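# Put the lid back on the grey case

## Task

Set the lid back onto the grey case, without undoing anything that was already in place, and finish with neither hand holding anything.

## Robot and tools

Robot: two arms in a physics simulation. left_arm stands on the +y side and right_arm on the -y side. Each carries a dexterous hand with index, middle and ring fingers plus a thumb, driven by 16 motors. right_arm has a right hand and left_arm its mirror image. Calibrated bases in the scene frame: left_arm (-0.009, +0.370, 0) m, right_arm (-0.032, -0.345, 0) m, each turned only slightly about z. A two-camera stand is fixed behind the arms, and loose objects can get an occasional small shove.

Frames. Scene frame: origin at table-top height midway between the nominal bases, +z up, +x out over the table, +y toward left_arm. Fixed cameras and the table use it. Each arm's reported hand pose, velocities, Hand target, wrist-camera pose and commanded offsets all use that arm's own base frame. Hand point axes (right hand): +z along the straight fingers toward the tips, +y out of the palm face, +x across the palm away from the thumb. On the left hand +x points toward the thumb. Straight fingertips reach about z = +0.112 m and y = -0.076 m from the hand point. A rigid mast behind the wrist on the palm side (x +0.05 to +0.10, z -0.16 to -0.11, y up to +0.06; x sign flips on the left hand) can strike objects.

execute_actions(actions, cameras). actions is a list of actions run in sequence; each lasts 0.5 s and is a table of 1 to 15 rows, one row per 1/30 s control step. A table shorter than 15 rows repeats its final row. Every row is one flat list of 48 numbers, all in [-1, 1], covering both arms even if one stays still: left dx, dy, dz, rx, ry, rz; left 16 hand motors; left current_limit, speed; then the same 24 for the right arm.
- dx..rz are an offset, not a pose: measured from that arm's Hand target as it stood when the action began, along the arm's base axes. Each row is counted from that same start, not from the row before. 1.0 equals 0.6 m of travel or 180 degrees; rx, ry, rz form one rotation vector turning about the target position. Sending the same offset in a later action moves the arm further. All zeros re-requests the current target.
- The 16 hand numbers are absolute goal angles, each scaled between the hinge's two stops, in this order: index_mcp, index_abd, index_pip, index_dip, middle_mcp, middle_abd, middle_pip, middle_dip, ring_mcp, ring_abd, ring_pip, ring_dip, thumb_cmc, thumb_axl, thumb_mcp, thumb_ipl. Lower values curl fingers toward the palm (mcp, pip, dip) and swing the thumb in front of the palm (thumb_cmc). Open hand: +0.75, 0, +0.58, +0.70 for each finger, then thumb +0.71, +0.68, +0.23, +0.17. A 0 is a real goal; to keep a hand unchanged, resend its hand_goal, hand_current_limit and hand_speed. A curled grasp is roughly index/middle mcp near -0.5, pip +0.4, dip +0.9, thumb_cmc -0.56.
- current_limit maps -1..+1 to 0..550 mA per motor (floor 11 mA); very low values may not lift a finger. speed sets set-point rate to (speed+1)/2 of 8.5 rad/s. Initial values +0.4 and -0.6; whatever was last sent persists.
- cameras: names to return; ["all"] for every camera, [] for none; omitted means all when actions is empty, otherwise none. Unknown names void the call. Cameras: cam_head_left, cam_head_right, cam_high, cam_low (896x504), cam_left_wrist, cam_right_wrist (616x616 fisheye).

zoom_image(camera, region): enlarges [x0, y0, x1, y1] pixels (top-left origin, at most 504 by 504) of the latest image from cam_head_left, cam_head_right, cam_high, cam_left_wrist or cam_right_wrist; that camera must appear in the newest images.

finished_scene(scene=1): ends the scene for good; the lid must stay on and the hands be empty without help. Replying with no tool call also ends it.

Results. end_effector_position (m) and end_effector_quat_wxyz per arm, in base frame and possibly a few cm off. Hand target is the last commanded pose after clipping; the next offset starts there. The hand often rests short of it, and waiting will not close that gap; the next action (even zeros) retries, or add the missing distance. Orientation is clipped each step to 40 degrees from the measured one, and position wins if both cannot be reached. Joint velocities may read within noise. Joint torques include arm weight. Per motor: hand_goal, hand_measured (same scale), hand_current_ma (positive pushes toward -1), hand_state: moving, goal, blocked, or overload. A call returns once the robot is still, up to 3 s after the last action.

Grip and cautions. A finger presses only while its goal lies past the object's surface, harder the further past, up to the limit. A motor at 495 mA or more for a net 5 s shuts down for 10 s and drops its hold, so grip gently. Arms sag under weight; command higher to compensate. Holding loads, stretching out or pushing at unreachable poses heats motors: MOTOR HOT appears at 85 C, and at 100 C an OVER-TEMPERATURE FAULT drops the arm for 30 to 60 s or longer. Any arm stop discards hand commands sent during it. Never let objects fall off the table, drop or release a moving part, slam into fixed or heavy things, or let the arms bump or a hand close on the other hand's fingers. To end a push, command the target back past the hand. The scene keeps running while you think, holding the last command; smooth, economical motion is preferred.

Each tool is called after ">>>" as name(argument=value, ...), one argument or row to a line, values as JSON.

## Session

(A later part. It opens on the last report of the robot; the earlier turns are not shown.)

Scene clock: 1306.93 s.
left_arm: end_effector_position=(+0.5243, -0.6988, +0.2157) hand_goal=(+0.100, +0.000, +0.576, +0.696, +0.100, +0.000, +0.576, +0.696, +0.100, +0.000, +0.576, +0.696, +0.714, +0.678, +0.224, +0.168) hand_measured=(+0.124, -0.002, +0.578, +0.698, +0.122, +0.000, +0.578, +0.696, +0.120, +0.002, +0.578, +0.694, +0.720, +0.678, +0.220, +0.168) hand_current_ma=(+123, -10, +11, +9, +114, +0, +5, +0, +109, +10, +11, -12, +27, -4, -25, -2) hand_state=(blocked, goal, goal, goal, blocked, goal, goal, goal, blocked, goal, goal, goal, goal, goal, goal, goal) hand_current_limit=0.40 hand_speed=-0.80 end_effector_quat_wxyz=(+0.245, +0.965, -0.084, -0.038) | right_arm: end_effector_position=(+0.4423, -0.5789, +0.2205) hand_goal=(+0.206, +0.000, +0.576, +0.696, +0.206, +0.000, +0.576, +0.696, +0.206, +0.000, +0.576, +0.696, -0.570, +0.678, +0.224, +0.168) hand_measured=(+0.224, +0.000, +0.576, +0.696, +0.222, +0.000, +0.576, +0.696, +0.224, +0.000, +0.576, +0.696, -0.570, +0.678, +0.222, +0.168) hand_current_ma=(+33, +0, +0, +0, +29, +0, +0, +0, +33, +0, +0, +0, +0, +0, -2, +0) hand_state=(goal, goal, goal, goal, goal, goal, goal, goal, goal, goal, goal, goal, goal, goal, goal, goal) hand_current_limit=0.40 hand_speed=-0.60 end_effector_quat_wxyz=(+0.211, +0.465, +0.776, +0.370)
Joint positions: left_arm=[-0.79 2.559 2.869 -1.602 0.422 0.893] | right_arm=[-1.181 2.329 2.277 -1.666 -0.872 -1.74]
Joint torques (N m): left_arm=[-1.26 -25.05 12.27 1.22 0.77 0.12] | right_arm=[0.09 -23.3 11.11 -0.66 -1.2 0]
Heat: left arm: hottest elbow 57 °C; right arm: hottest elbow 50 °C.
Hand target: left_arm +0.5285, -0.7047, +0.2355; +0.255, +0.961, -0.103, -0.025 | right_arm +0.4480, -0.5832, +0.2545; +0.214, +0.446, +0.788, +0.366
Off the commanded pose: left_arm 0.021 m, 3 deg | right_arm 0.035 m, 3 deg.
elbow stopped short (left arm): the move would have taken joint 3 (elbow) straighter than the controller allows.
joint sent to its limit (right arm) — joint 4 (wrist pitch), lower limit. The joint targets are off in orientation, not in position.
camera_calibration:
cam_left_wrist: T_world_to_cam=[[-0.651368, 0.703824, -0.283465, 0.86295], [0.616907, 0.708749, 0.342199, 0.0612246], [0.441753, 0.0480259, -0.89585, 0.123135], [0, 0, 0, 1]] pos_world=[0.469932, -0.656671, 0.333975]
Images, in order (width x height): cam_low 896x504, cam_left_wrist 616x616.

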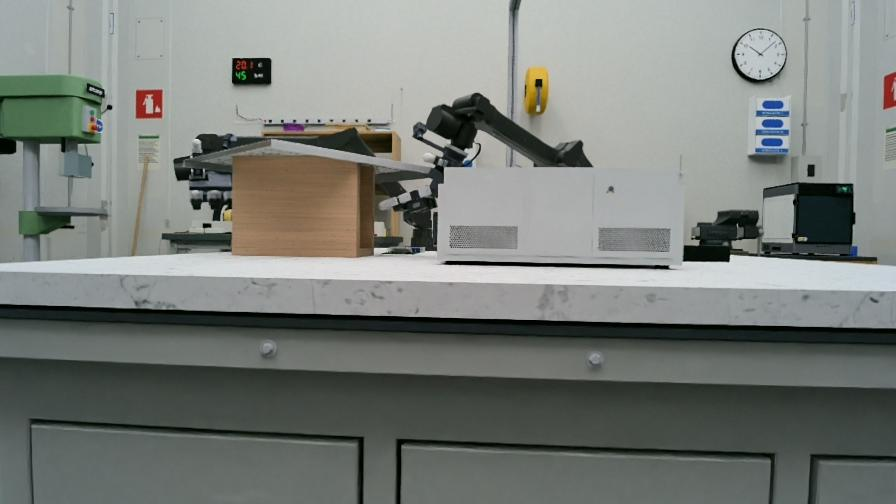

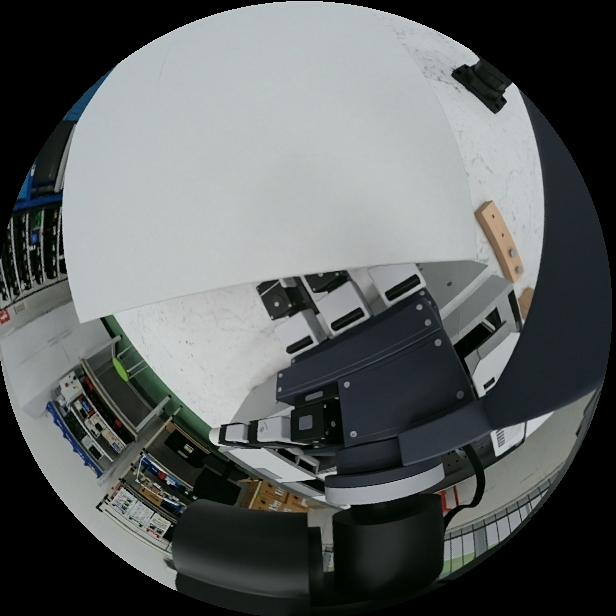

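>>> execute_actions(
  actions=[
    [[0,0,0,0,0,0,0.0,0,0.5766,0.6957,0.0,0,0.5766,0.6957,0.0,0,0.5766,0.6957,0.714,0.678,0.2247,0.1676,0.4,-0.8,0.0354,0.0233,0,0,0,0,0.2055,0,0.5766,0.6957,0.2055,0,0.5766,0.6957,0.2055,0,0.5766,0.6957,-0.571,0.678,0.2247,0.1676,0.4,-0.6]],
    [[0,0,0,0,0,0,-0.05,0,0.5766,0.6957,-0.05,0,0.5766,0.6957,-0.05,0,0.5766,0.6957,0.714,0.678,0.2247,0.1676,0.4,-0.8,0.0354,0.0233,0,0,0,0,0.2055,0,0.5766,0.6957,0.2055,0,0.5766,0.6957,0.2055,0,0.5766,0.6957,-0.571,0.678,0.2247,0.1676,0.4,-0.6]],
    [[0,0,0,0,0,0,-0.05,0,0.5766,0.6957,-0.05,0,0.5766,0.6957,-0.05,0,0.5766,0.6957,0.714,0.678,0.2247,0.1676,0.4,-0.8,0.0354,0.0233,0,0,0,0,0.2055,0,0.5766,0.6957,0.2055,0,0.5766,0.6957,0.2055,0,0.5766,0.6957,-0.571,0.678,0.2247,0.1676,0.4,-0.6]],
  ],
  cameras=["cam_low", "cam_right_wrist", "cam_head_left"],
)

>>> zoom_image(
  camera="cam_low",
  region=[160, 120, 440, 280],
)

>>> zoom_image(
  camera="cam_right_wrist",
  region=[70, 30, 450, 350],
)

>>> zoom_image(
  camera="cam_head_left",
  region=[660, 150, 860, 310],
)

Scene clock: 1326.73 s.
left_arm: end_effector_position=(+0.5243, -0.6988, +0.2157) hand_goal=(-0.050, +0.000, +0.576, +0.696, -0.050, +0.000, +0.576, +0.696, -0.050, +0.000, +0.576, +0.696, +0.714, +0.678, +0.224, +0.168) hand_measured=(-0.024, -0.002, +0.578, +0.698, -0.026, +0.000, +0.578, +0.696, -0.028, +0.002, +0.578, +0.694, +0.720, +0.678, +0.220, +0.168) hand_current_ma=(+132, -10, +11, +9, +122, +0, +5, +0, +116, +10, +11, -12, +27, -4, -25, -2) hand_state=(blocked, goal, goal, goal, blocked, goal, goal, goal, blocked, goal, goal, goal, goal, goal, goal, goal) hand_current_limit=0.40 hand_speed=-0.80 end_effector_quat_wxyz=(+0.245, +0.965, -0.084, -0.038) | right_arm: end_effector_position=(+0.5065, -0.5416, +0.2208) hand_goal=(+0.206, +0.000, +0.576, +0.696, +0.206, +0.000, +0.576, +0.696, +0.206, +0.000, +0.576, +0.696, -0.570, +0.678, +0.224, +0.168) hand_measured=(+0.224, +0.000, +0.576, +0.696, +0.222, +0.000, +0.576, +0.696, +0.224, +0.000, +0.576, +0.696, -0.570, +0.678, +0.222, +0.168) hand_current_ma=(+33, +0, +0, +0, +29, +0, +0, +0, +33, +0, +0, +0, +0, +0, -2, +0) hand_state=(goal, goal, goal, goal, goal, goal, goal, goal, goal, goal, goal, goal, goal, goal, goal, goal) hand_current_limit=0.40 hand_speed=-0.60 end_effector_quat_wxyz=(+0.189, +0.457, +0.782, +0.380)
Joint positions: left_arm=[-0.79 2.559 2.869 -1.602 0.422 0.893] | right_arm=[-1.075 2.326 2.277 -1.623 -0.873 -1.636]
Joint torques (N m): left_arm=[-1.32 -25.05 12.27 1.22 0.78 0.12] | right_arm=[0.5 -24.29 8.94 0.39 -1.23 0]
Heat: left arm: hottest elbow 58 °C; right arm: hottest elbow 50 °C.
Hand target: left_arm +0.5286, -0.7047, +0.2355; +0.255, +0.961, -0.102, -0.025 | right_arm +0.5118, -0.5411, +0.2544; +0.214, +0.446, +0.788, +0.366
Off the commanded pose: left_arm 0.021 m, 3 deg | right_arm 0.034 m, 4 deg.
elbow stopped short (left arm): the move would have taken joint 3 (elbow) straighter than the controller allows.
camera_calibration:
cam_right_wrist: T_world_to_cam=[[0.728196, -0.490462, 0.478725, -0.712079], [-0.587431, -0.80647, 0.067309, -0.208166], [0.353065, -0.330232, -0.875381, -0.0365705], [0, 0, 0, 1]] pos_world=[0.409162, -0.529204, 0.322888]
Images, in order (width x height): cam_head_left 896x504, cam_low 896x504, cam_right_wrist 616x616.

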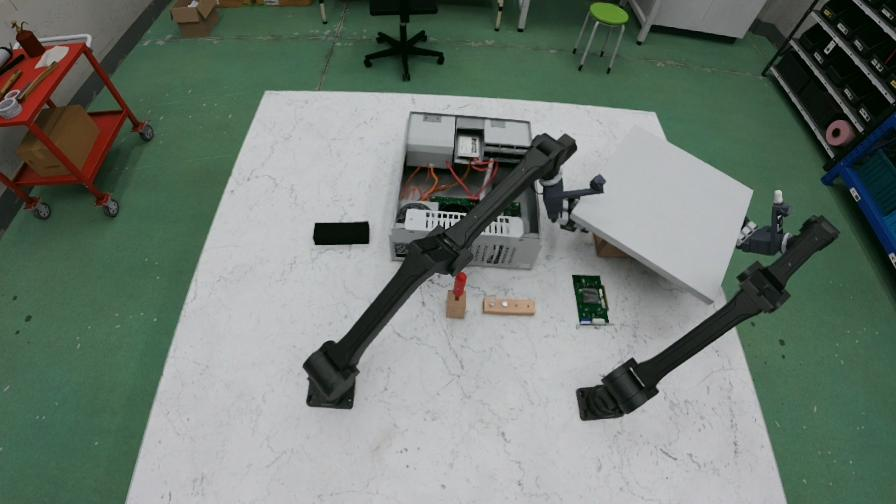

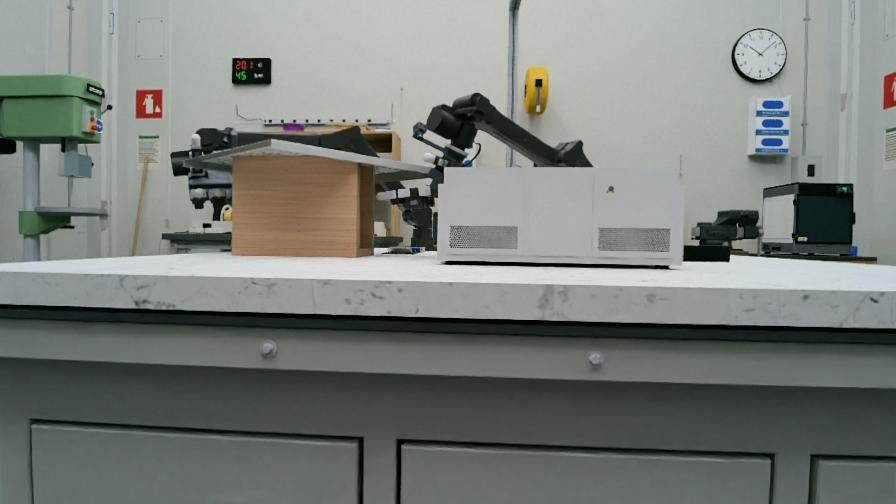

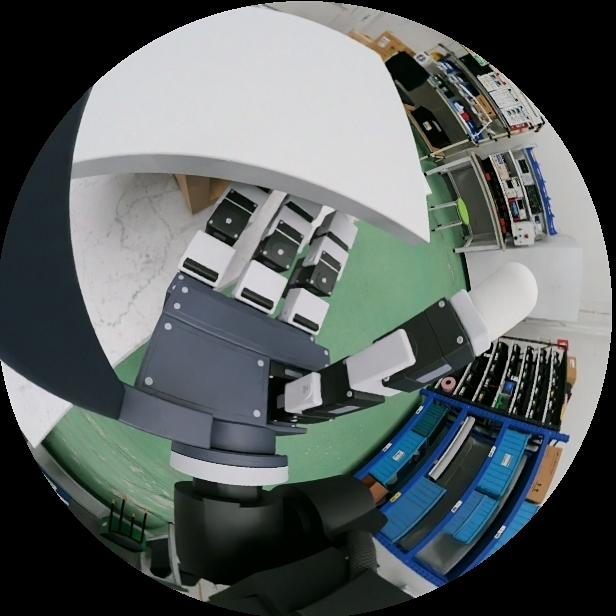

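Scaled by 1.800.

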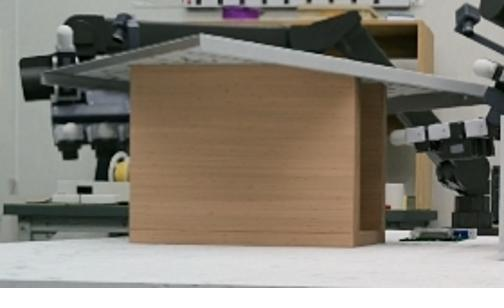

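Scaled by 1.326 from the camera's 616x616 image, which has a finer 880x880 frame.

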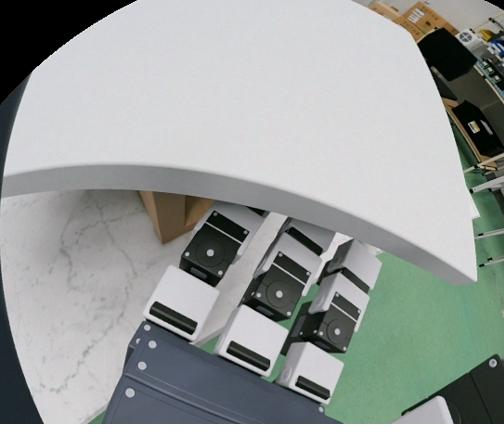

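Scaled by 2.520.

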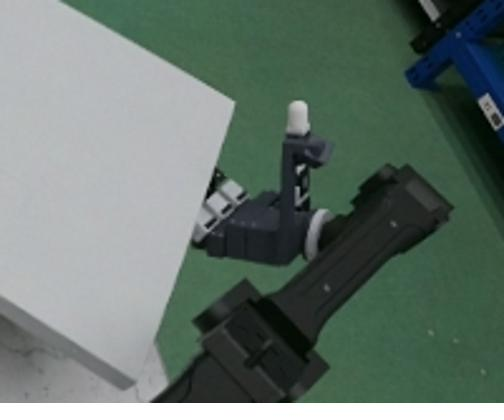

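>>> execute_actions(
  actions=[
    [[0,0,0,0,0,0,-0.05,0,0.5766,0.6957,-0.05,0,0.5766,0.6957,-0.05,0,0.5766,0.6957,0.714,0.678,0.2247,0.1676,0.4,-0.8,0.0354,0.0233,0,0,0,0,0.2055,0,0.5766,0.6957,0.2055,0,0.5766,0.6957,0.2055,0,0.5766,0.6957,-0.571,0.678,0.2247,0.1676,0.4,-0.6]],
    [[0,0,0,0,0,0,-0.05,0,0.5766,0.6957,-0.05,0,0.5766,0.6957,-0.05,0,0.5766,0.6957,0.714,0.678,0.2247,0.1676,0.4,-0.8,0,0,0.02,0,0,0,0.2055,0,0.5766,0.6957,0.2055,0,0.5766,0.6957,0.2055,0,0.5766,0.6957,-0.571,0.678,0.2247,0.1676,0.4,-0.6]],
  ],
  cameras=["cam_low", "cam_right_wrist", "cam_head_left", "cam_left_wrist"],
)

>>> zoom_image(
  camera="cam_low",
  region=[160, 120, 440, 280],
)

>>> zoom_image(
  camera="cam_right_wrist",
  region=[70, 30, 450, 350],
)

>>> zoom_image(
  camera="cam_left_wrist",
  region=[120, 120, 480, 400],
)

Scene clock: 1345.90 s.
left_arm: end_effector_position=(+0.5243, -0.6988, +0.2157) hand_goal=(-0.050, +0.000, +0.576, +0.696, -0.050, +0.000, +0.576, +0.696, -0.050, +0.000, +0.576, +0.696, +0.714, +0.678, +0.224, +0.168) hand_measured=(-0.024, -0.002, +0.578, +0.698, -0.026, +0.000, +0.578, +0.696, -0.028, +0.002, +0.578, +0.694, +0.720, +0.678, +0.220, +0.168) hand_current_ma=(+132, -10, +11, +9, +122, +0, +5, +0, +116, +10, +11, -12, +27, -4, -25, -2) hand_state=(blocked, goal, goal, goal, blocked, goal, goal, goal, blocked, goal, goal, goal, goal, goal, goal, goal) hand_current_limit=0.40 hand_speed=-0.80 end_effector_quat_wxyz=(+0.245, +0.965, -0.084, -0.038) | right_arm: end_effector_position=(+0.5305, -0.5307, +0.2336) hand_goal=(+0.206, +0.000, +0.576, +0.696, +0.206, +0.000, +0.576, +0.696, +0.206, +0.000, +0.576, +0.696, -0.570, +0.678, +0.224, +0.168) hand_measured=(+0.224, +0.000, +0.576, +0.696, +0.222, +0.000, +0.576, +0.696, +0.224, +0.000, +0.576, +0.696, -0.570, +0.678, +0.222, +0.168) hand_current_ma=(+33, +0, +0, +0, +29, +0, +0, +0, +33, +0, +0, +0, +0, +0, -2, +0) hand_state=(goal, goal, goal, goal, goal, goal, goal, goal, goal, goal, goal, goal, goal, goal, goal, goal) hand_current_limit=0.40 hand_speed=-0.60 end_effector_quat_wxyz=(+0.199, +0.452, +0.785, +0.373)
Joint positions: left_arm=[-0.79 2.559 2.869 -1.602 0.422 0.893] | right_arm=[-1.038 2.307 2.277 -1.571 -0.873 -1.578]
Joint torques (N m): left_arm=[-1.32 -25.05 12.27 1.21 0.78 0.12] | right_arm=[0.67 -24 9.09 -0.51 -1.25 -0.06]
Heat: left arm: hottest elbow 59 °C; right arm: hottest elbow 48 °C.
Hand target: left_arm +0.5286, -0.7047, +0.2355; +0.255, +0.961, -0.102, -0.025 | right_arm +0.5330, -0.5272, +0.2664; +0.214, +0.446, +0.788, +0.366
Off the commanded pose: left_arm 0.021 m, 3 deg | right_arm 0.033 m, 2 deg.
elbow stopped short (left arm): the move would have taken joint 3 (elbow) straighter than the controller allows.
camera_calibration:
cam_left_wrist: T_world_to_cam=[[-0.651368, 0.703824, -0.283465, 0.86295], [0.616907, 0.708749, 0.342199, 0.0612246], [0.441753, 0.0480259, -0.89585, 0.123135], [0, 0, 0, 1]] pos_world=[0.469932, -0.656671, 0.333975]
cam_right_wrist: T_world_to_cam=[[0.722934, -0.478227, 0.498665, -0.725722], [-0.588004, -0.804831, 0.0806079, -0.188091], [0.362792, -0.351491, -0.863039, -0.0496161], [0, 0, 0, 1]] pos_world=[0.432051, -0.515881, 0.334233]
Images, in order (width x height): cam_head_left 896x504, cam_low 896x504, cam_left_wrist 616x616, cam_right_wrist 616x616.

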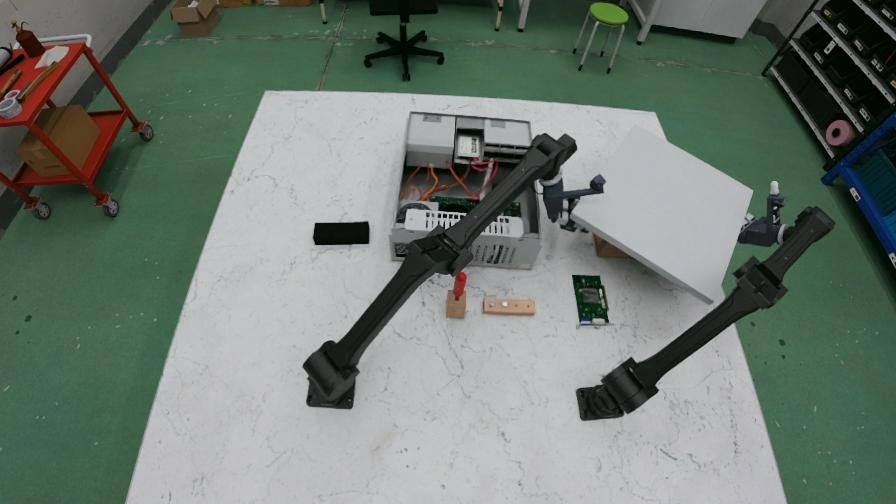

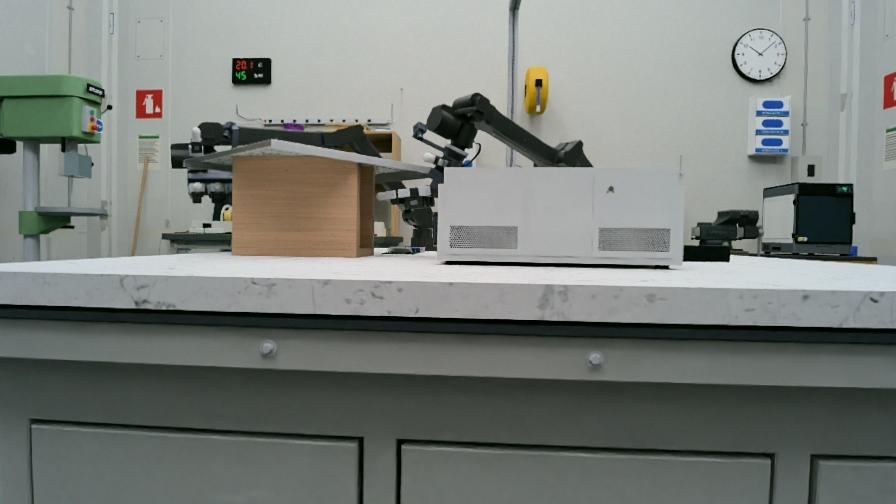

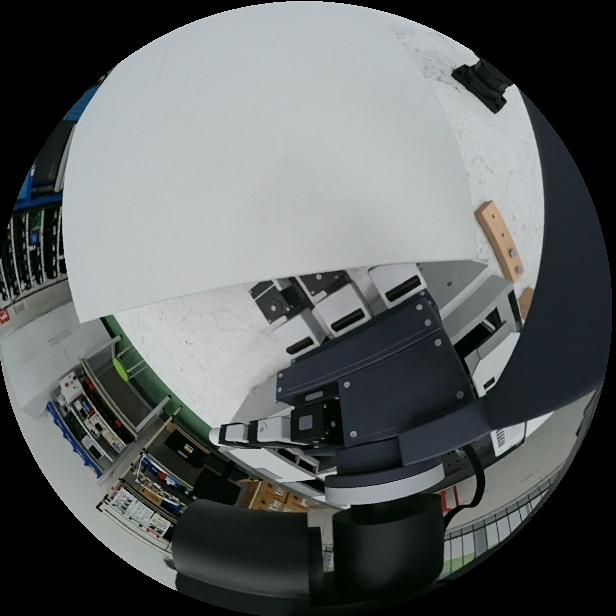

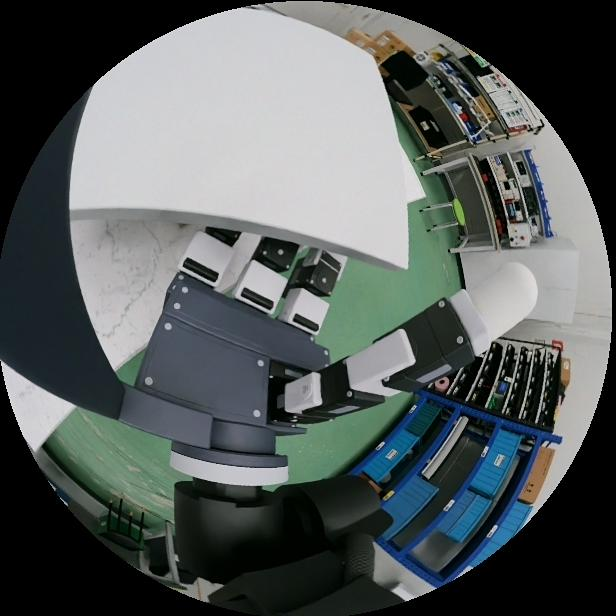

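Scaled by 1.800.

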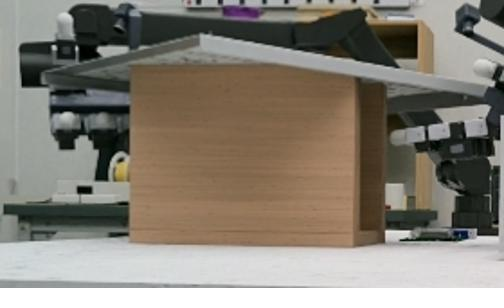

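Scaled by 1.326 from the camera's 616x616 image, which has a finer 880x880 frame.

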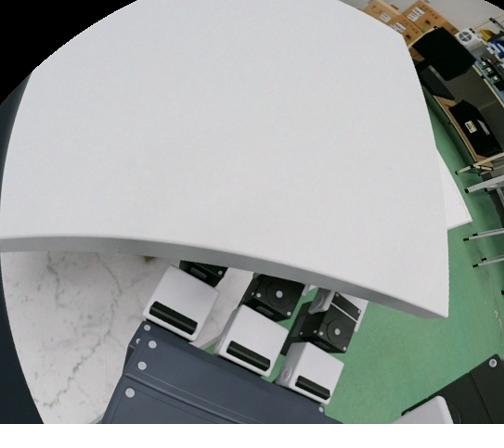

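Scaled by 1.400 from the camera's 616x616 image, which has a finer 880x880 frame.

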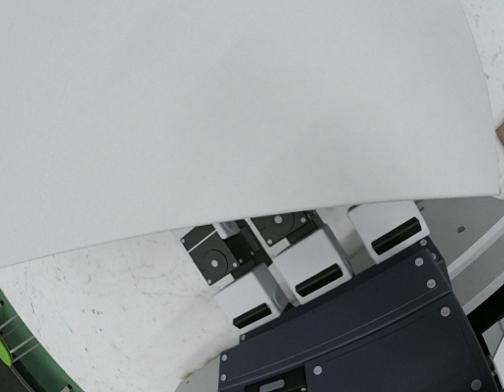

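>>> execute_actions(
  actions=[
    [[0,0,0.02,0,0,0,-0.05,0,0.314,0.6957,-0.05,0,0.314,0.6957,-0.05,0,0.314,0.6957,0.714,0.678,0.2247,0.1676,0.75,-0.8,0,0,0.02,0,0,0,0.2055,0,0.314,0.6957,0.2055,0,0.314,0.6957,0.2055,0,0.314,0.6957,-0.571,0.678,0.2247,0.1676,0.75,-0.8]],
    [[0,0,0.01,0,0,0,-0.05,0,0.314,0.6957,-0.05,0,0.314,0.6957,-0.05,0,0.314,0.6957,0.714,0.678,0.2247,0.1676,0.75,-0.8,0,0,0.02,0,0,0,0.2055,0,0.314,0.6957,0.2055,0,0.314,0.6957,0.2055,0,0.314,0.6957,-0.571,0.678,0.2247,0.1676,0.75,-0.8]],
  ],
  cameras=["cam_low", "cam_right_wrist", "cam_left_wrist"],
)

>>> zoom_image(
  camera="cam_low",
  region=[340, 120, 500, 280],
)

>>> zoom_image(
  camera="cam_low",
  region=[160, 120, 320, 280],
)

>>> zoom_image(
  camera="cam_right_wrist",
  region=[70, 130, 450, 350],
)

Scene clock: 1366.20 s.
left_arm: end_effector_position=(+0.5243, -0.6988, +0.2157) hand_goal=(-0.050, +0.000, +0.314, +0.696, -0.050, +0.000, +0.314, +0.696, -0.050, +0.000, +0.314, +0.696, +0.714, +0.678, +0.224, +0.168) hand_measured=(-0.024, -0.002, +0.324, +0.698, -0.026, +0.000, +0.322, +0.696, -0.028, +0.002, +0.322, +0.694, +0.720, +0.678, +0.220, +0.168) hand_current_ma=(+131, -10, +44, +9, +121, +0, +39, +0, +115, +10, +38, -12, +27, -4, -25, -2) hand_state=(blocked, goal, goal, goal, blocked, goal, goal, goal, blocked, goal, goal, goal, goal, goal, goal, goal) hand_current_limit=0.75 hand_speed=-0.80 end_effector_quat_wxyz=(+0.245, +0.965, -0.084, -0.038) | right_arm: end_effector_position=(+0.5278, -0.5263, +0.2442) hand_goal=(+0.206, +0.000, +0.314, +0.696, +0.206, +0.000, +0.314, +0.696, +0.206, +0.000, +0.314, +0.696, -0.570, +0.678, +0.224, +0.168) hand_measured=(+0.224, +0.000, +0.322, +0.696, +0.222, +0.000, +0.320, +0.696, +0.224, +0.000, +0.322, +0.696, -0.570, +0.678, +0.222, +0.168) hand_current_ma=(+33, +0, +9, +0, +29, +0, +8, +0, +33, +0, +9, +0, +0, +0, -2, +0) hand_state=(goal, goal, goal, goal, goal, goal, goal, goal, goal, goal, goal, goal, goal, goal, goal, goal) hand_current_limit=0.75 hand_speed=-0.80 end_effector_quat_wxyz=(+0.186, +0.459, +0.781, +0.380)
Joint positions: left_arm=[-0.79 2.559 2.869 -1.602 0.422 0.893] | right_arm=[-1.038 2.3 2.295 -1.628 -0.873 -1.576]
Joint torques (N m): left_arm=[-1.38 -26.93 12.27 1.29 0.77 -0.02] | right_arm=[0.38 -24.41 11.48 -0.66 -1.27 -0.04]
Heat: left arm: hottest elbow 59 °C; right arm: hottest elbow 48 °C.
Hand target: left_arm +0.5286, -0.7047, +0.2535; +0.255, +0.961, -0.102, -0.025 | right_arm +0.5330, -0.5271, +0.2906; +0.214, +0.446, +0.788, +0.366
Off the commanded pose: left_arm 0.039 m, 3 deg | right_arm 0.047 m, 4 deg.
elbow stopped short (left arm): the move would have taken joint 3 (elbow) straighter than the controller allows.
camera_calibration:
cam_left_wrist: T_world_to_cam=[[-0.651368, 0.703824, -0.283465, 0.86295], [0.616907, 0.708749, 0.342199, 0.0612246], [0.441753, 0.0480259, -0.89585, 0.123135], [0, 0, 0, 1]] pos_world=[0.469932, -0.656671, 0.333975]
cam_right_wrist: T_world_to_cam=[[0.730795, -0.493431, 0.471662, -0.732566], [-0.587714, -0.806281, 0.0671134, -0.184495], [0.347176, -0.326248, -0.879222, -0.0125122], [0, 0, 0, 1]] pos_world=[0.43127, -0.514308, 0.346905]
Images, in order (width x height): cam_low 896x504, cam_left_wrist 616x616, cam_right_wrist 616x616.

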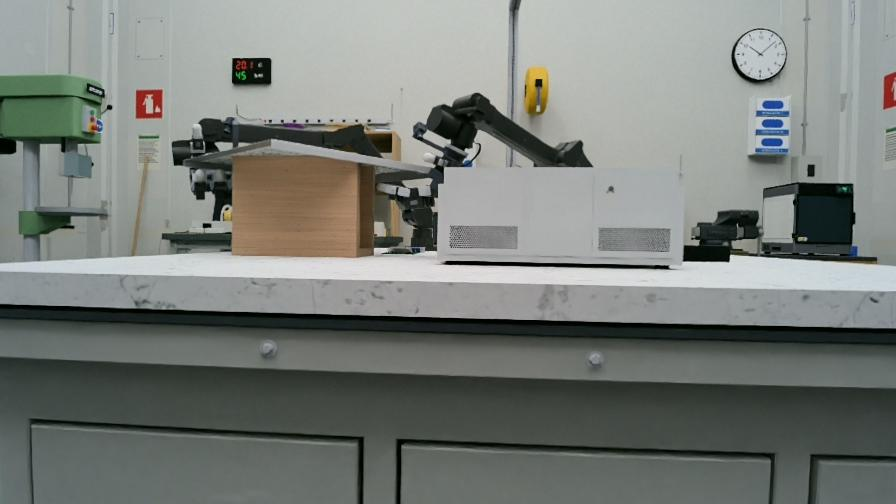

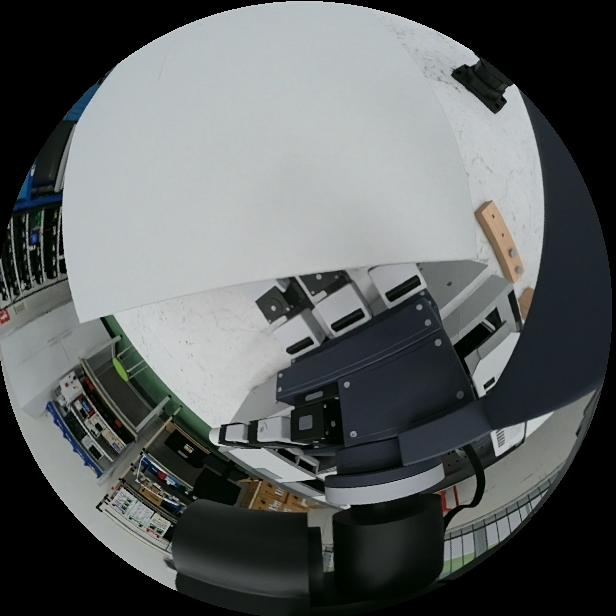

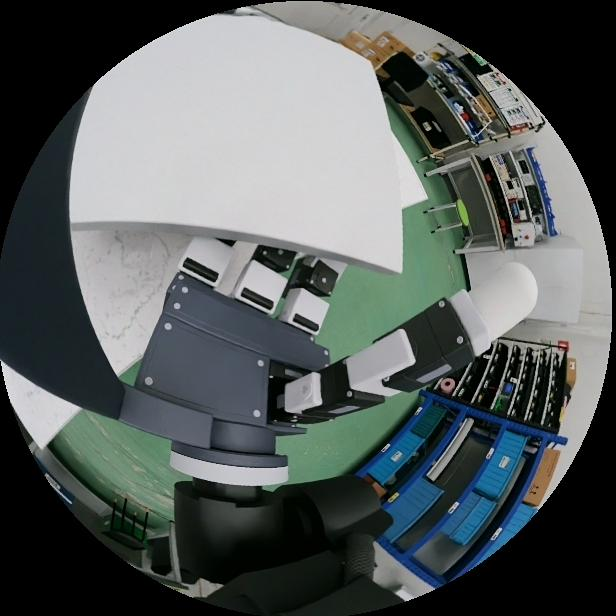

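Scaled by 3.150.

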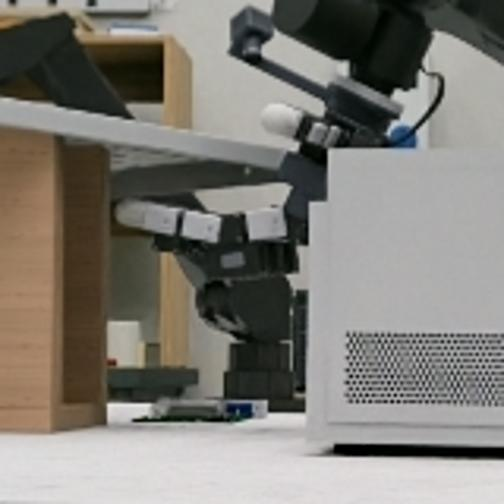

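Scaled by 3.150.

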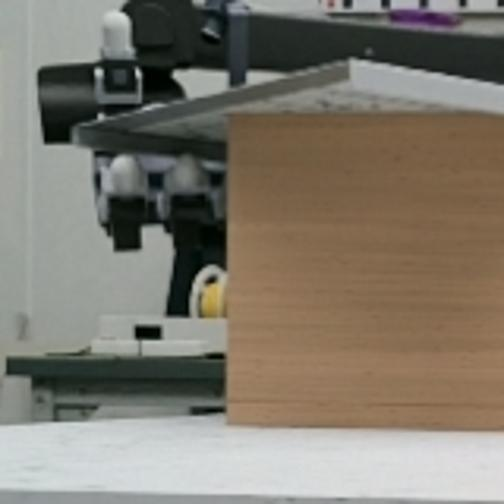

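Scaled by 1.326 from the camera's 616x616 image, which has a finer 880x880 frame.

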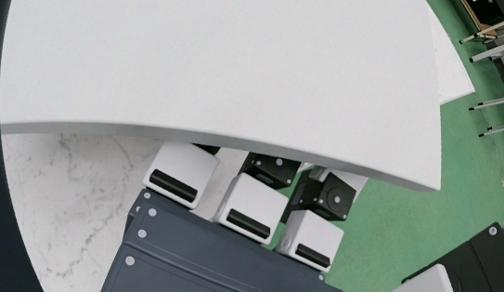

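>>> execute_actions(
  actions=[
    [[-0.002,0.012,0,-0.0408,0.0087,0,0.04,0,0.314,0.6957,0.04,0,0.314,0.6957,0.04,0,0.314,0.6957,0.714,0.678,0.2247,0.1676,0.75,-0.8,0,0,0,0,0,0,0.2055,0,0.314,0.6957,0.2055,0,0.314,0.6957,0.2055,0,0.314,0.6957,-0.571,0.678,0.2247,0.1676,0.75,-0.8]],
    [[-0.002,0.012,0,-0.0408,0.0087,0,0.13,0,0.314,0.6957,0.13,0,0.314,0.6957,0.13,0,0.314,0.6957,0.714,0.678,0.2247,0.1676,0.75,-0.8,0,0,0,0,0,0,0.2055,0,0.314,0.6957,0.2055,0,0.314,0.6957,0.2055,0,0.314,0.6957,-0.571,0.678,0.2247,0.1676,0.75,-0.8]],
  ],
  cameras=["cam_low", "cam_left_wrist", "cam_high"],
)

>>> zoom_image(
  camera="cam_low",
  region=[340, 80, 500, 240],
)

>>> zoom_image(
  camera="cam_left_wrist",
  region=[120, 120, 520, 500],
)

Scene clock: 1391.30 s.
left_arm: end_effector_position=(+0.5246, -0.6911, +0.2368) hand_goal=(+0.130, +0.000, +0.314, +0.696, +0.130, +0.000, +0.314, +0.696, +0.130, +0.000, +0.314, +0.696, +0.714, +0.678, +0.224, +0.168) hand_measured=(+0.138, -0.002, +0.322, +0.698, +0.138, +0.000, +0.322, +0.696, +0.138, +0.002, +0.322, +0.694, +0.720, +0.678, +0.220, +0.168) hand_current_ma=(+45, -9, +42, +9, +41, +0, +37, +0, +39, +10, +36, -12, +27, -4, -25, -2) hand_state=(goal, goal, goal, goal, goal, goal, goal, goal, goal, goal, goal, goal, goal, goal, goal, goal) hand_current_limit=0.75 hand_speed=-0.80 end_effector_quat_wxyz=(+0.366, +0.923, -0.105, -0.049) | right_arm: end_effector_position=(+0.5278, -0.5263, +0.2442) hand_goal=(+0.206, +0.000, +0.314, +0.696, +0.206, +0.000, +0.314, +0.696, +0.206, +0.000, +0.314, +0.696, -0.570, +0.678, +0.224, +0.168) hand_measured=(+0.224, +0.000, +0.322, +0.696, +0.222, +0.000, +0.320, +0.696, +0.224, +0.000, +0.322, +0.696, -0.570, +0.678, +0.222, +0.168) hand_current_ma=(+33, +0, +9, +0, +29, +0, +8, +0, +33, +0, +9, +0, +0, +0, -2, +0) hand_state=(goal, goal, goal, goal, goal, goal, goal, goal, goal, goal, goal, goal, goal, goal, goal, goal) hand_current_limit=0.75 hand_speed=-0.80 end_effector_quat_wxyz=(+0.186, +0.459, +0.781, +0.380)
Joint positions: left_arm=[-0.752 2.34 2.384 -1.186 0.645 0.9] | right_arm=[-1.038 2.3 2.295 -1.628 -0.873 -1.576]
Joint torques (N m): left_arm=[-1.03 -27.05 8.03 1.73 0.97 -0.2] | right_arm=[0.62 -24.35 11.58 -0.58 -1.27 0]
Heat: left arm: hottest elbow 59 °C; right arm: hottest shoulder 48 °C.
Hand target: left_arm +0.5260, -0.6904, +0.2533; +0.378, +0.920, -0.098, -0.038 | right_arm +0.5330, -0.5272, +0.2906; +0.214, +0.446, +0.788, +0.365
Off the commanded pose: left_arm 0.017 m, 2 deg | right_arm 0.047 m, 4 deg.
camera_calibration:
cam_left_wrist: T_world_to_cam=[[-0.633422, 0.640779, -0.433796, 0.846284], [0.657646, 0.741207, 0.134586, 0.0985857], [0.407772, -0.200035, -0.890903, -0.0132047], [0, 0, 0, 1]] pos_world=[0.476604, -0.617995, 0.342082]
Images, in order (width x height): cam_high 896x504, cam_low 896x504, cam_left_wrist 616x616.

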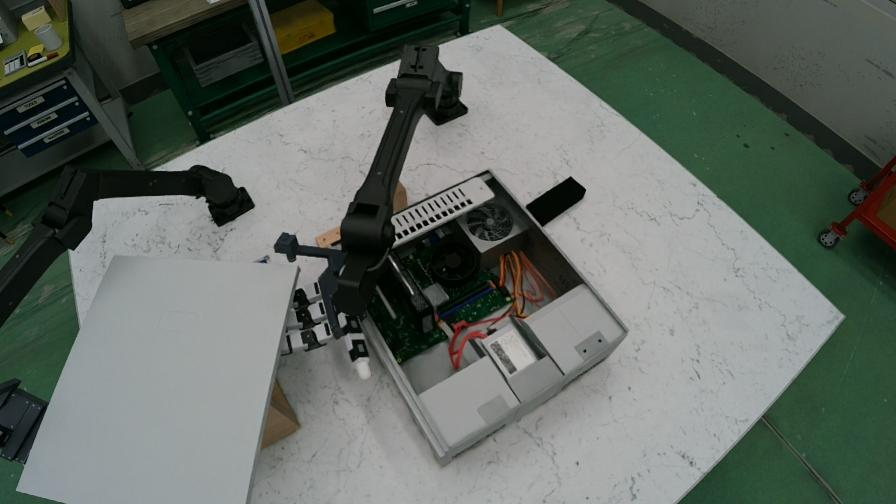

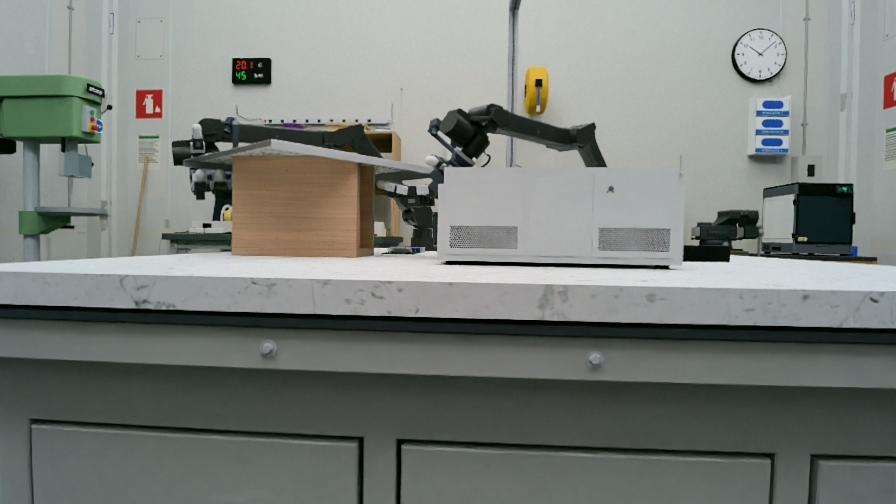

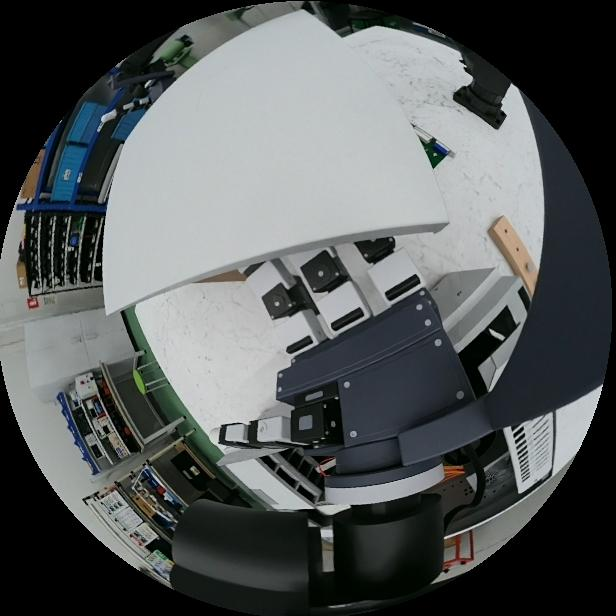

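Scaled by 3.150.

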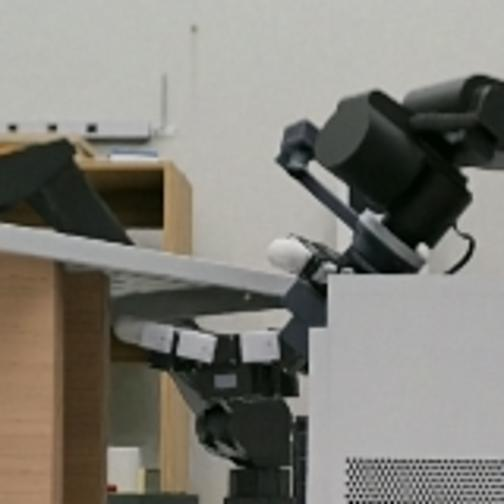

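Scaled by 1.260 from the camera's 616x616 image, which has a finer 880x880 frame.

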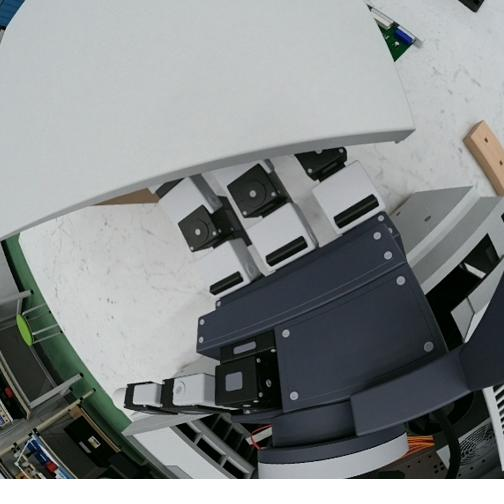

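>>> execute_actions(
  actions=[
    [[0.003,-0.017,0.02,0,0,0,0.13,0,0.314,0.6957,0.13,0,0.314,0.6957,0.13,0,0.314,0.6957,0.714,0.678,0.2247,0.1676,0.75,-0.8,0,0,0.015,0,0,0,0.2055,0,0.314,0.6957,0.2055,0,0.314,0.6957,0.2055,0,0.314,0.6957,-0.571,0.678,0.2247,0.1676,0.75,-0.8]],
  ],
  cameras=["cam_low"],
)

>>> zoom_image(
  camera="cam_low",
  region=[340, 100, 460, 220],
)

>>> zoom_image(
  camera="cam_low",
  region=[170, 100, 290, 220],
)

Scene clock: 1407.77 s.
left_arm: end_effector_position=(+0.5262, -0.6915, +0.2363) hand_goal=(+0.130, +0.000, +0.314, +0.696, +0.130, +0.000, +0.314, +0.696, +0.130, +0.000, +0.314, +0.696, +0.714, +0.678, +0.224, +0.168) hand_measured=(+0.138, -0.002, +0.322, +0.698, +0.138, +0.000, +0.322, +0.696, +0.138, +0.002, +0.322, +0.694, +0.720, +0.678, +0.220, +0.168) hand_current_ma=(+45, -9, +42, +9, +41, +0, +37, +0, +39, +10, +36, -12, +27, -4, -25, -2) hand_state=(goal, goal, goal, goal, goal, goal, goal, goal, goal, goal, goal, goal, goal, goal, goal, goal) hand_current_limit=0.75 hand_speed=-0.80 end_effector_quat_wxyz=(+0.366, +0.924, -0.094, -0.053) | right_arm: end_effector_position=(+0.5281, -0.5267, +0.2565) hand_goal=(+0.206, +0.000, +0.314, +0.696, +0.206, +0.000, +0.314, +0.696, +0.206, +0.000, +0.314, +0.696, -0.570, +0.678, +0.224, +0.168) hand_measured=(+0.224, +0.000, +0.322, +0.696, +0.222, +0.000, +0.320, +0.696, +0.224, +0.000, +0.322, +0.696, -0.570, +0.678, +0.222, +0.168) hand_current_ma=(+33, +0, +9, +0, +29, +0, +8, +0, +33, +0, +9, +0, +0, +0, -2, +0) hand_state=(goal, goal, goal, goal, goal, goal, goal, goal, goal, goal, goal, goal, goal, goal, goal, goal) hand_current_limit=0.75 hand_speed=-0.80 end_effector_quat_wxyz=(+0.188, +0.458, +0.782, +0.379)
Joint positions: left_arm=[-0.752 2.34 2.384 -1.186 0.644 0.876] | right_arm=[-1.038 2.3 2.327 -1.655 -0.873 -1.576]
Joint torques (N m): left_arm=[-1.9 -25.11 12.51 0.85 0.74 -0.2] | right_arm=[0.32 -23.77 11.49 -0.42 -1.27 -0.01]
Heat: left arm: hottest elbow 57 °C; right arm: hottest shoulder 49 °C.
Hand target: left_arm +0.5279, -0.7006, +0.2653; +0.378, +0.920, -0.098, -0.038 | right_arm +0.5330, -0.5271, +0.2996; +0.214, +0.446, +0.788, +0.366
Off the commanded pose: left_arm 0.030 m, 2 deg | right_arm 0.043 m, 4 deg.
Images, in order (width x height): cam_low 896x504.

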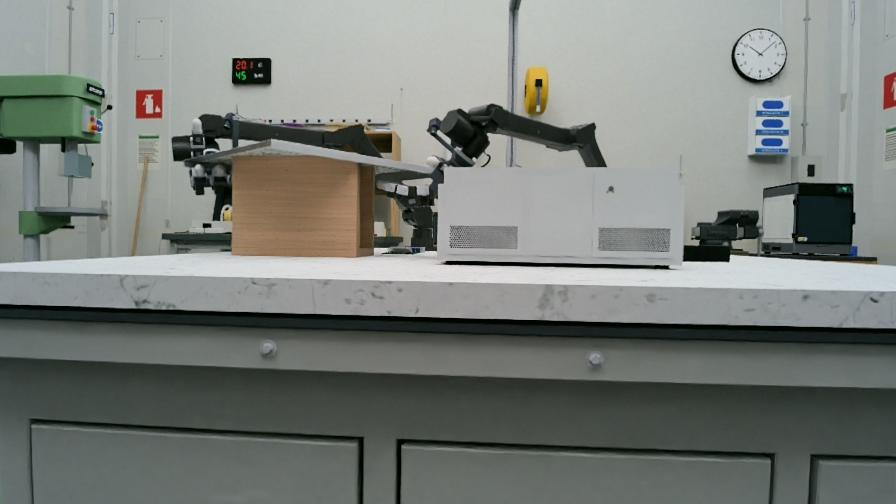

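Scaled by 4.200.

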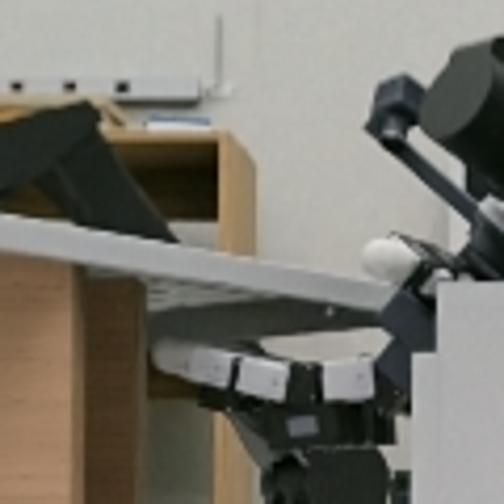

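Scaled by 4.200.

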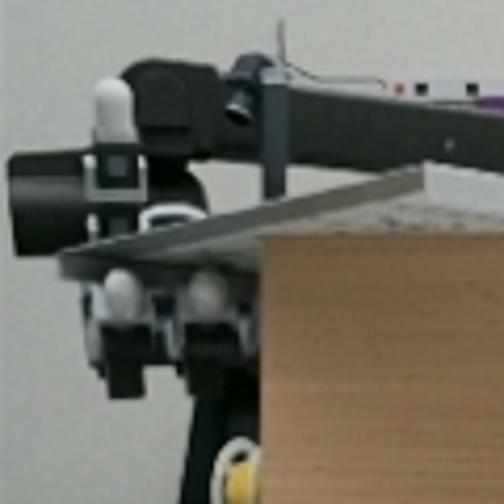

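>>> execute_actions(
  actions=[
    [[0,0,0.03,0,0,0,0.13,0,0.314,0.6957,0.13,0,0.314,0.6957,0.13,0,0.314,0.6957,0.714,0.678,0.2247,0.1676,0.75,-0.8,0,0,0,0,0,0,0.2055,0,0.314,0.6957,0.2055,0,0.314,0.6957,0.2055,0,0.314,0.6957,-0.571,0.678,0.2247,0.1676,0.75,-0.8]],
  ],
  cameras=["cam_low"],
)

>>> zoom_image(
  camera="cam_low",
  region=[340, 100, 460, 220],
)

Scene clock: 1427.87 s.
left_arm: end_effector_position=(+0.5251, -0.6903, +0.2496) hand_goal=(+0.130, +0.000, +0.314, +0.696, +0.130, +0.000, +0.314, +0.696, +0.130, +0.000, +0.314, +0.696, +0.714, +0.678, +0.224, +0.168) hand_measured=(+0.138, -0.002, +0.322, +0.698, +0.138, +0.000, +0.322, +0.696, +0.138, +0.002, +0.322, +0.694, +0.720, +0.678, +0.220, +0.168) hand_current_ma=(+46, -9, +42, +9, +42, +0, +37, +0, +40, +10, +36, -12, +27, -4, -25, -2) hand_state=(goal, goal, goal, goal, goal, goal, goal, goal, goal, goal, goal, goal, goal, goal, goal, goal) hand_current_limit=0.75 hand_speed=-0.80 end_effector_quat_wxyz=(+0.363, +0.925, -0.092, -0.056) | right_arm: end_effector_position=(+0.5281, -0.5267, +0.2565) hand_goal=(+0.206, +0.000, +0.314, +0.696, +0.206, +0.000, +0.314, +0.696, +0.206, +0.000, +0.314, +0.696, -0.570, +0.678, +0.224, +0.168) hand_measured=(+0.224, +0.000, +0.322, +0.696, +0.222, +0.000, +0.320, +0.696, +0.224, +0.000, +0.322, +0.696, -0.570, +0.678, +0.222, +0.168) hand_current_ma=(+33, +0, +9, +0, +29, +0, +8, +0, +33, +0, +9, +0, +0, +0, -2, +0) hand_state=(goal, goal, goal, goal, goal, goal, goal, goal, goal, goal, goal, goal, goal, goal, goal, goal) hand_current_limit=0.75 hand_speed=-0.80 end_effector_quat_wxyz=(+0.188, +0.458, +0.782, +0.379)
Joint positions: left_arm=[-0.752 2.34 2.421 -1.23 0.643 0.874] | right_arm=[-1.038 2.3 2.327 -1.655 -0.873 -1.576]
Joint torques (N m): left_arm=[-1.85 -24.94 13.52 0.95 0.76 -0.19] | right_arm=[0.67 -23.88 11.67 -0.49 -1.28 -0.05]
Heat: left arm: hottest elbow 59 °C; right arm: hottest elbow 51 °C.
Hand target: left_arm +0.5279, -0.7005, +0.2833; +0.378, +0.920, -0.098, -0.038 | right_arm +0.5330, -0.5272, +0.2996; +0.214, +0.446, +0.788, +0.366
Off the commanded pose: left_arm 0.035 m, 3 deg | right_arm 0.043 m, 4 deg.
Images, in order (width x height): cam_low 896x504.

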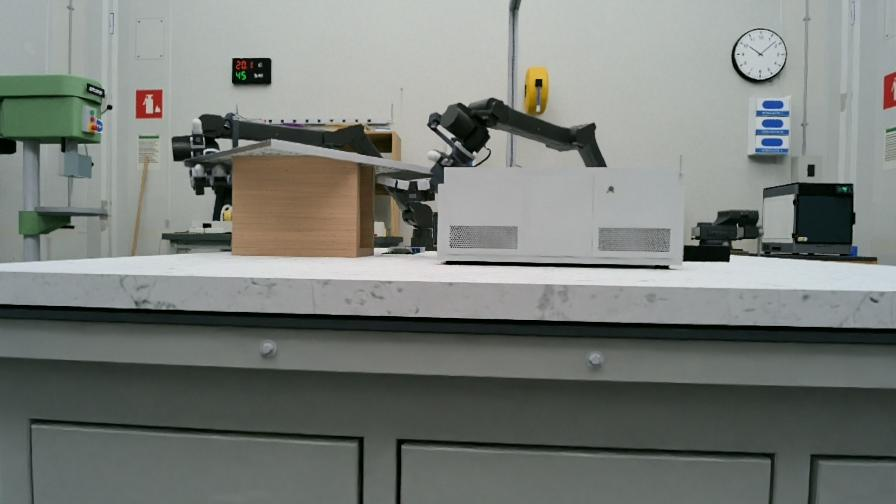

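Scaled by 4.200.

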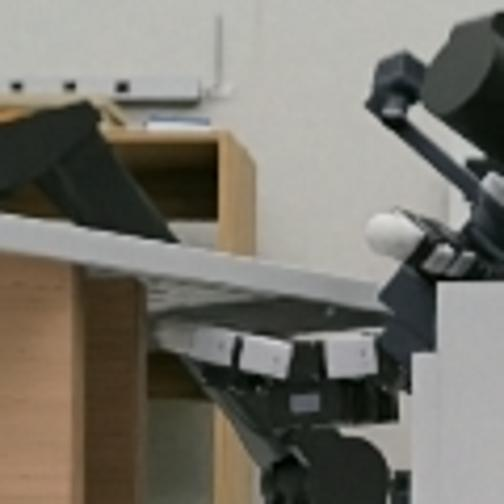

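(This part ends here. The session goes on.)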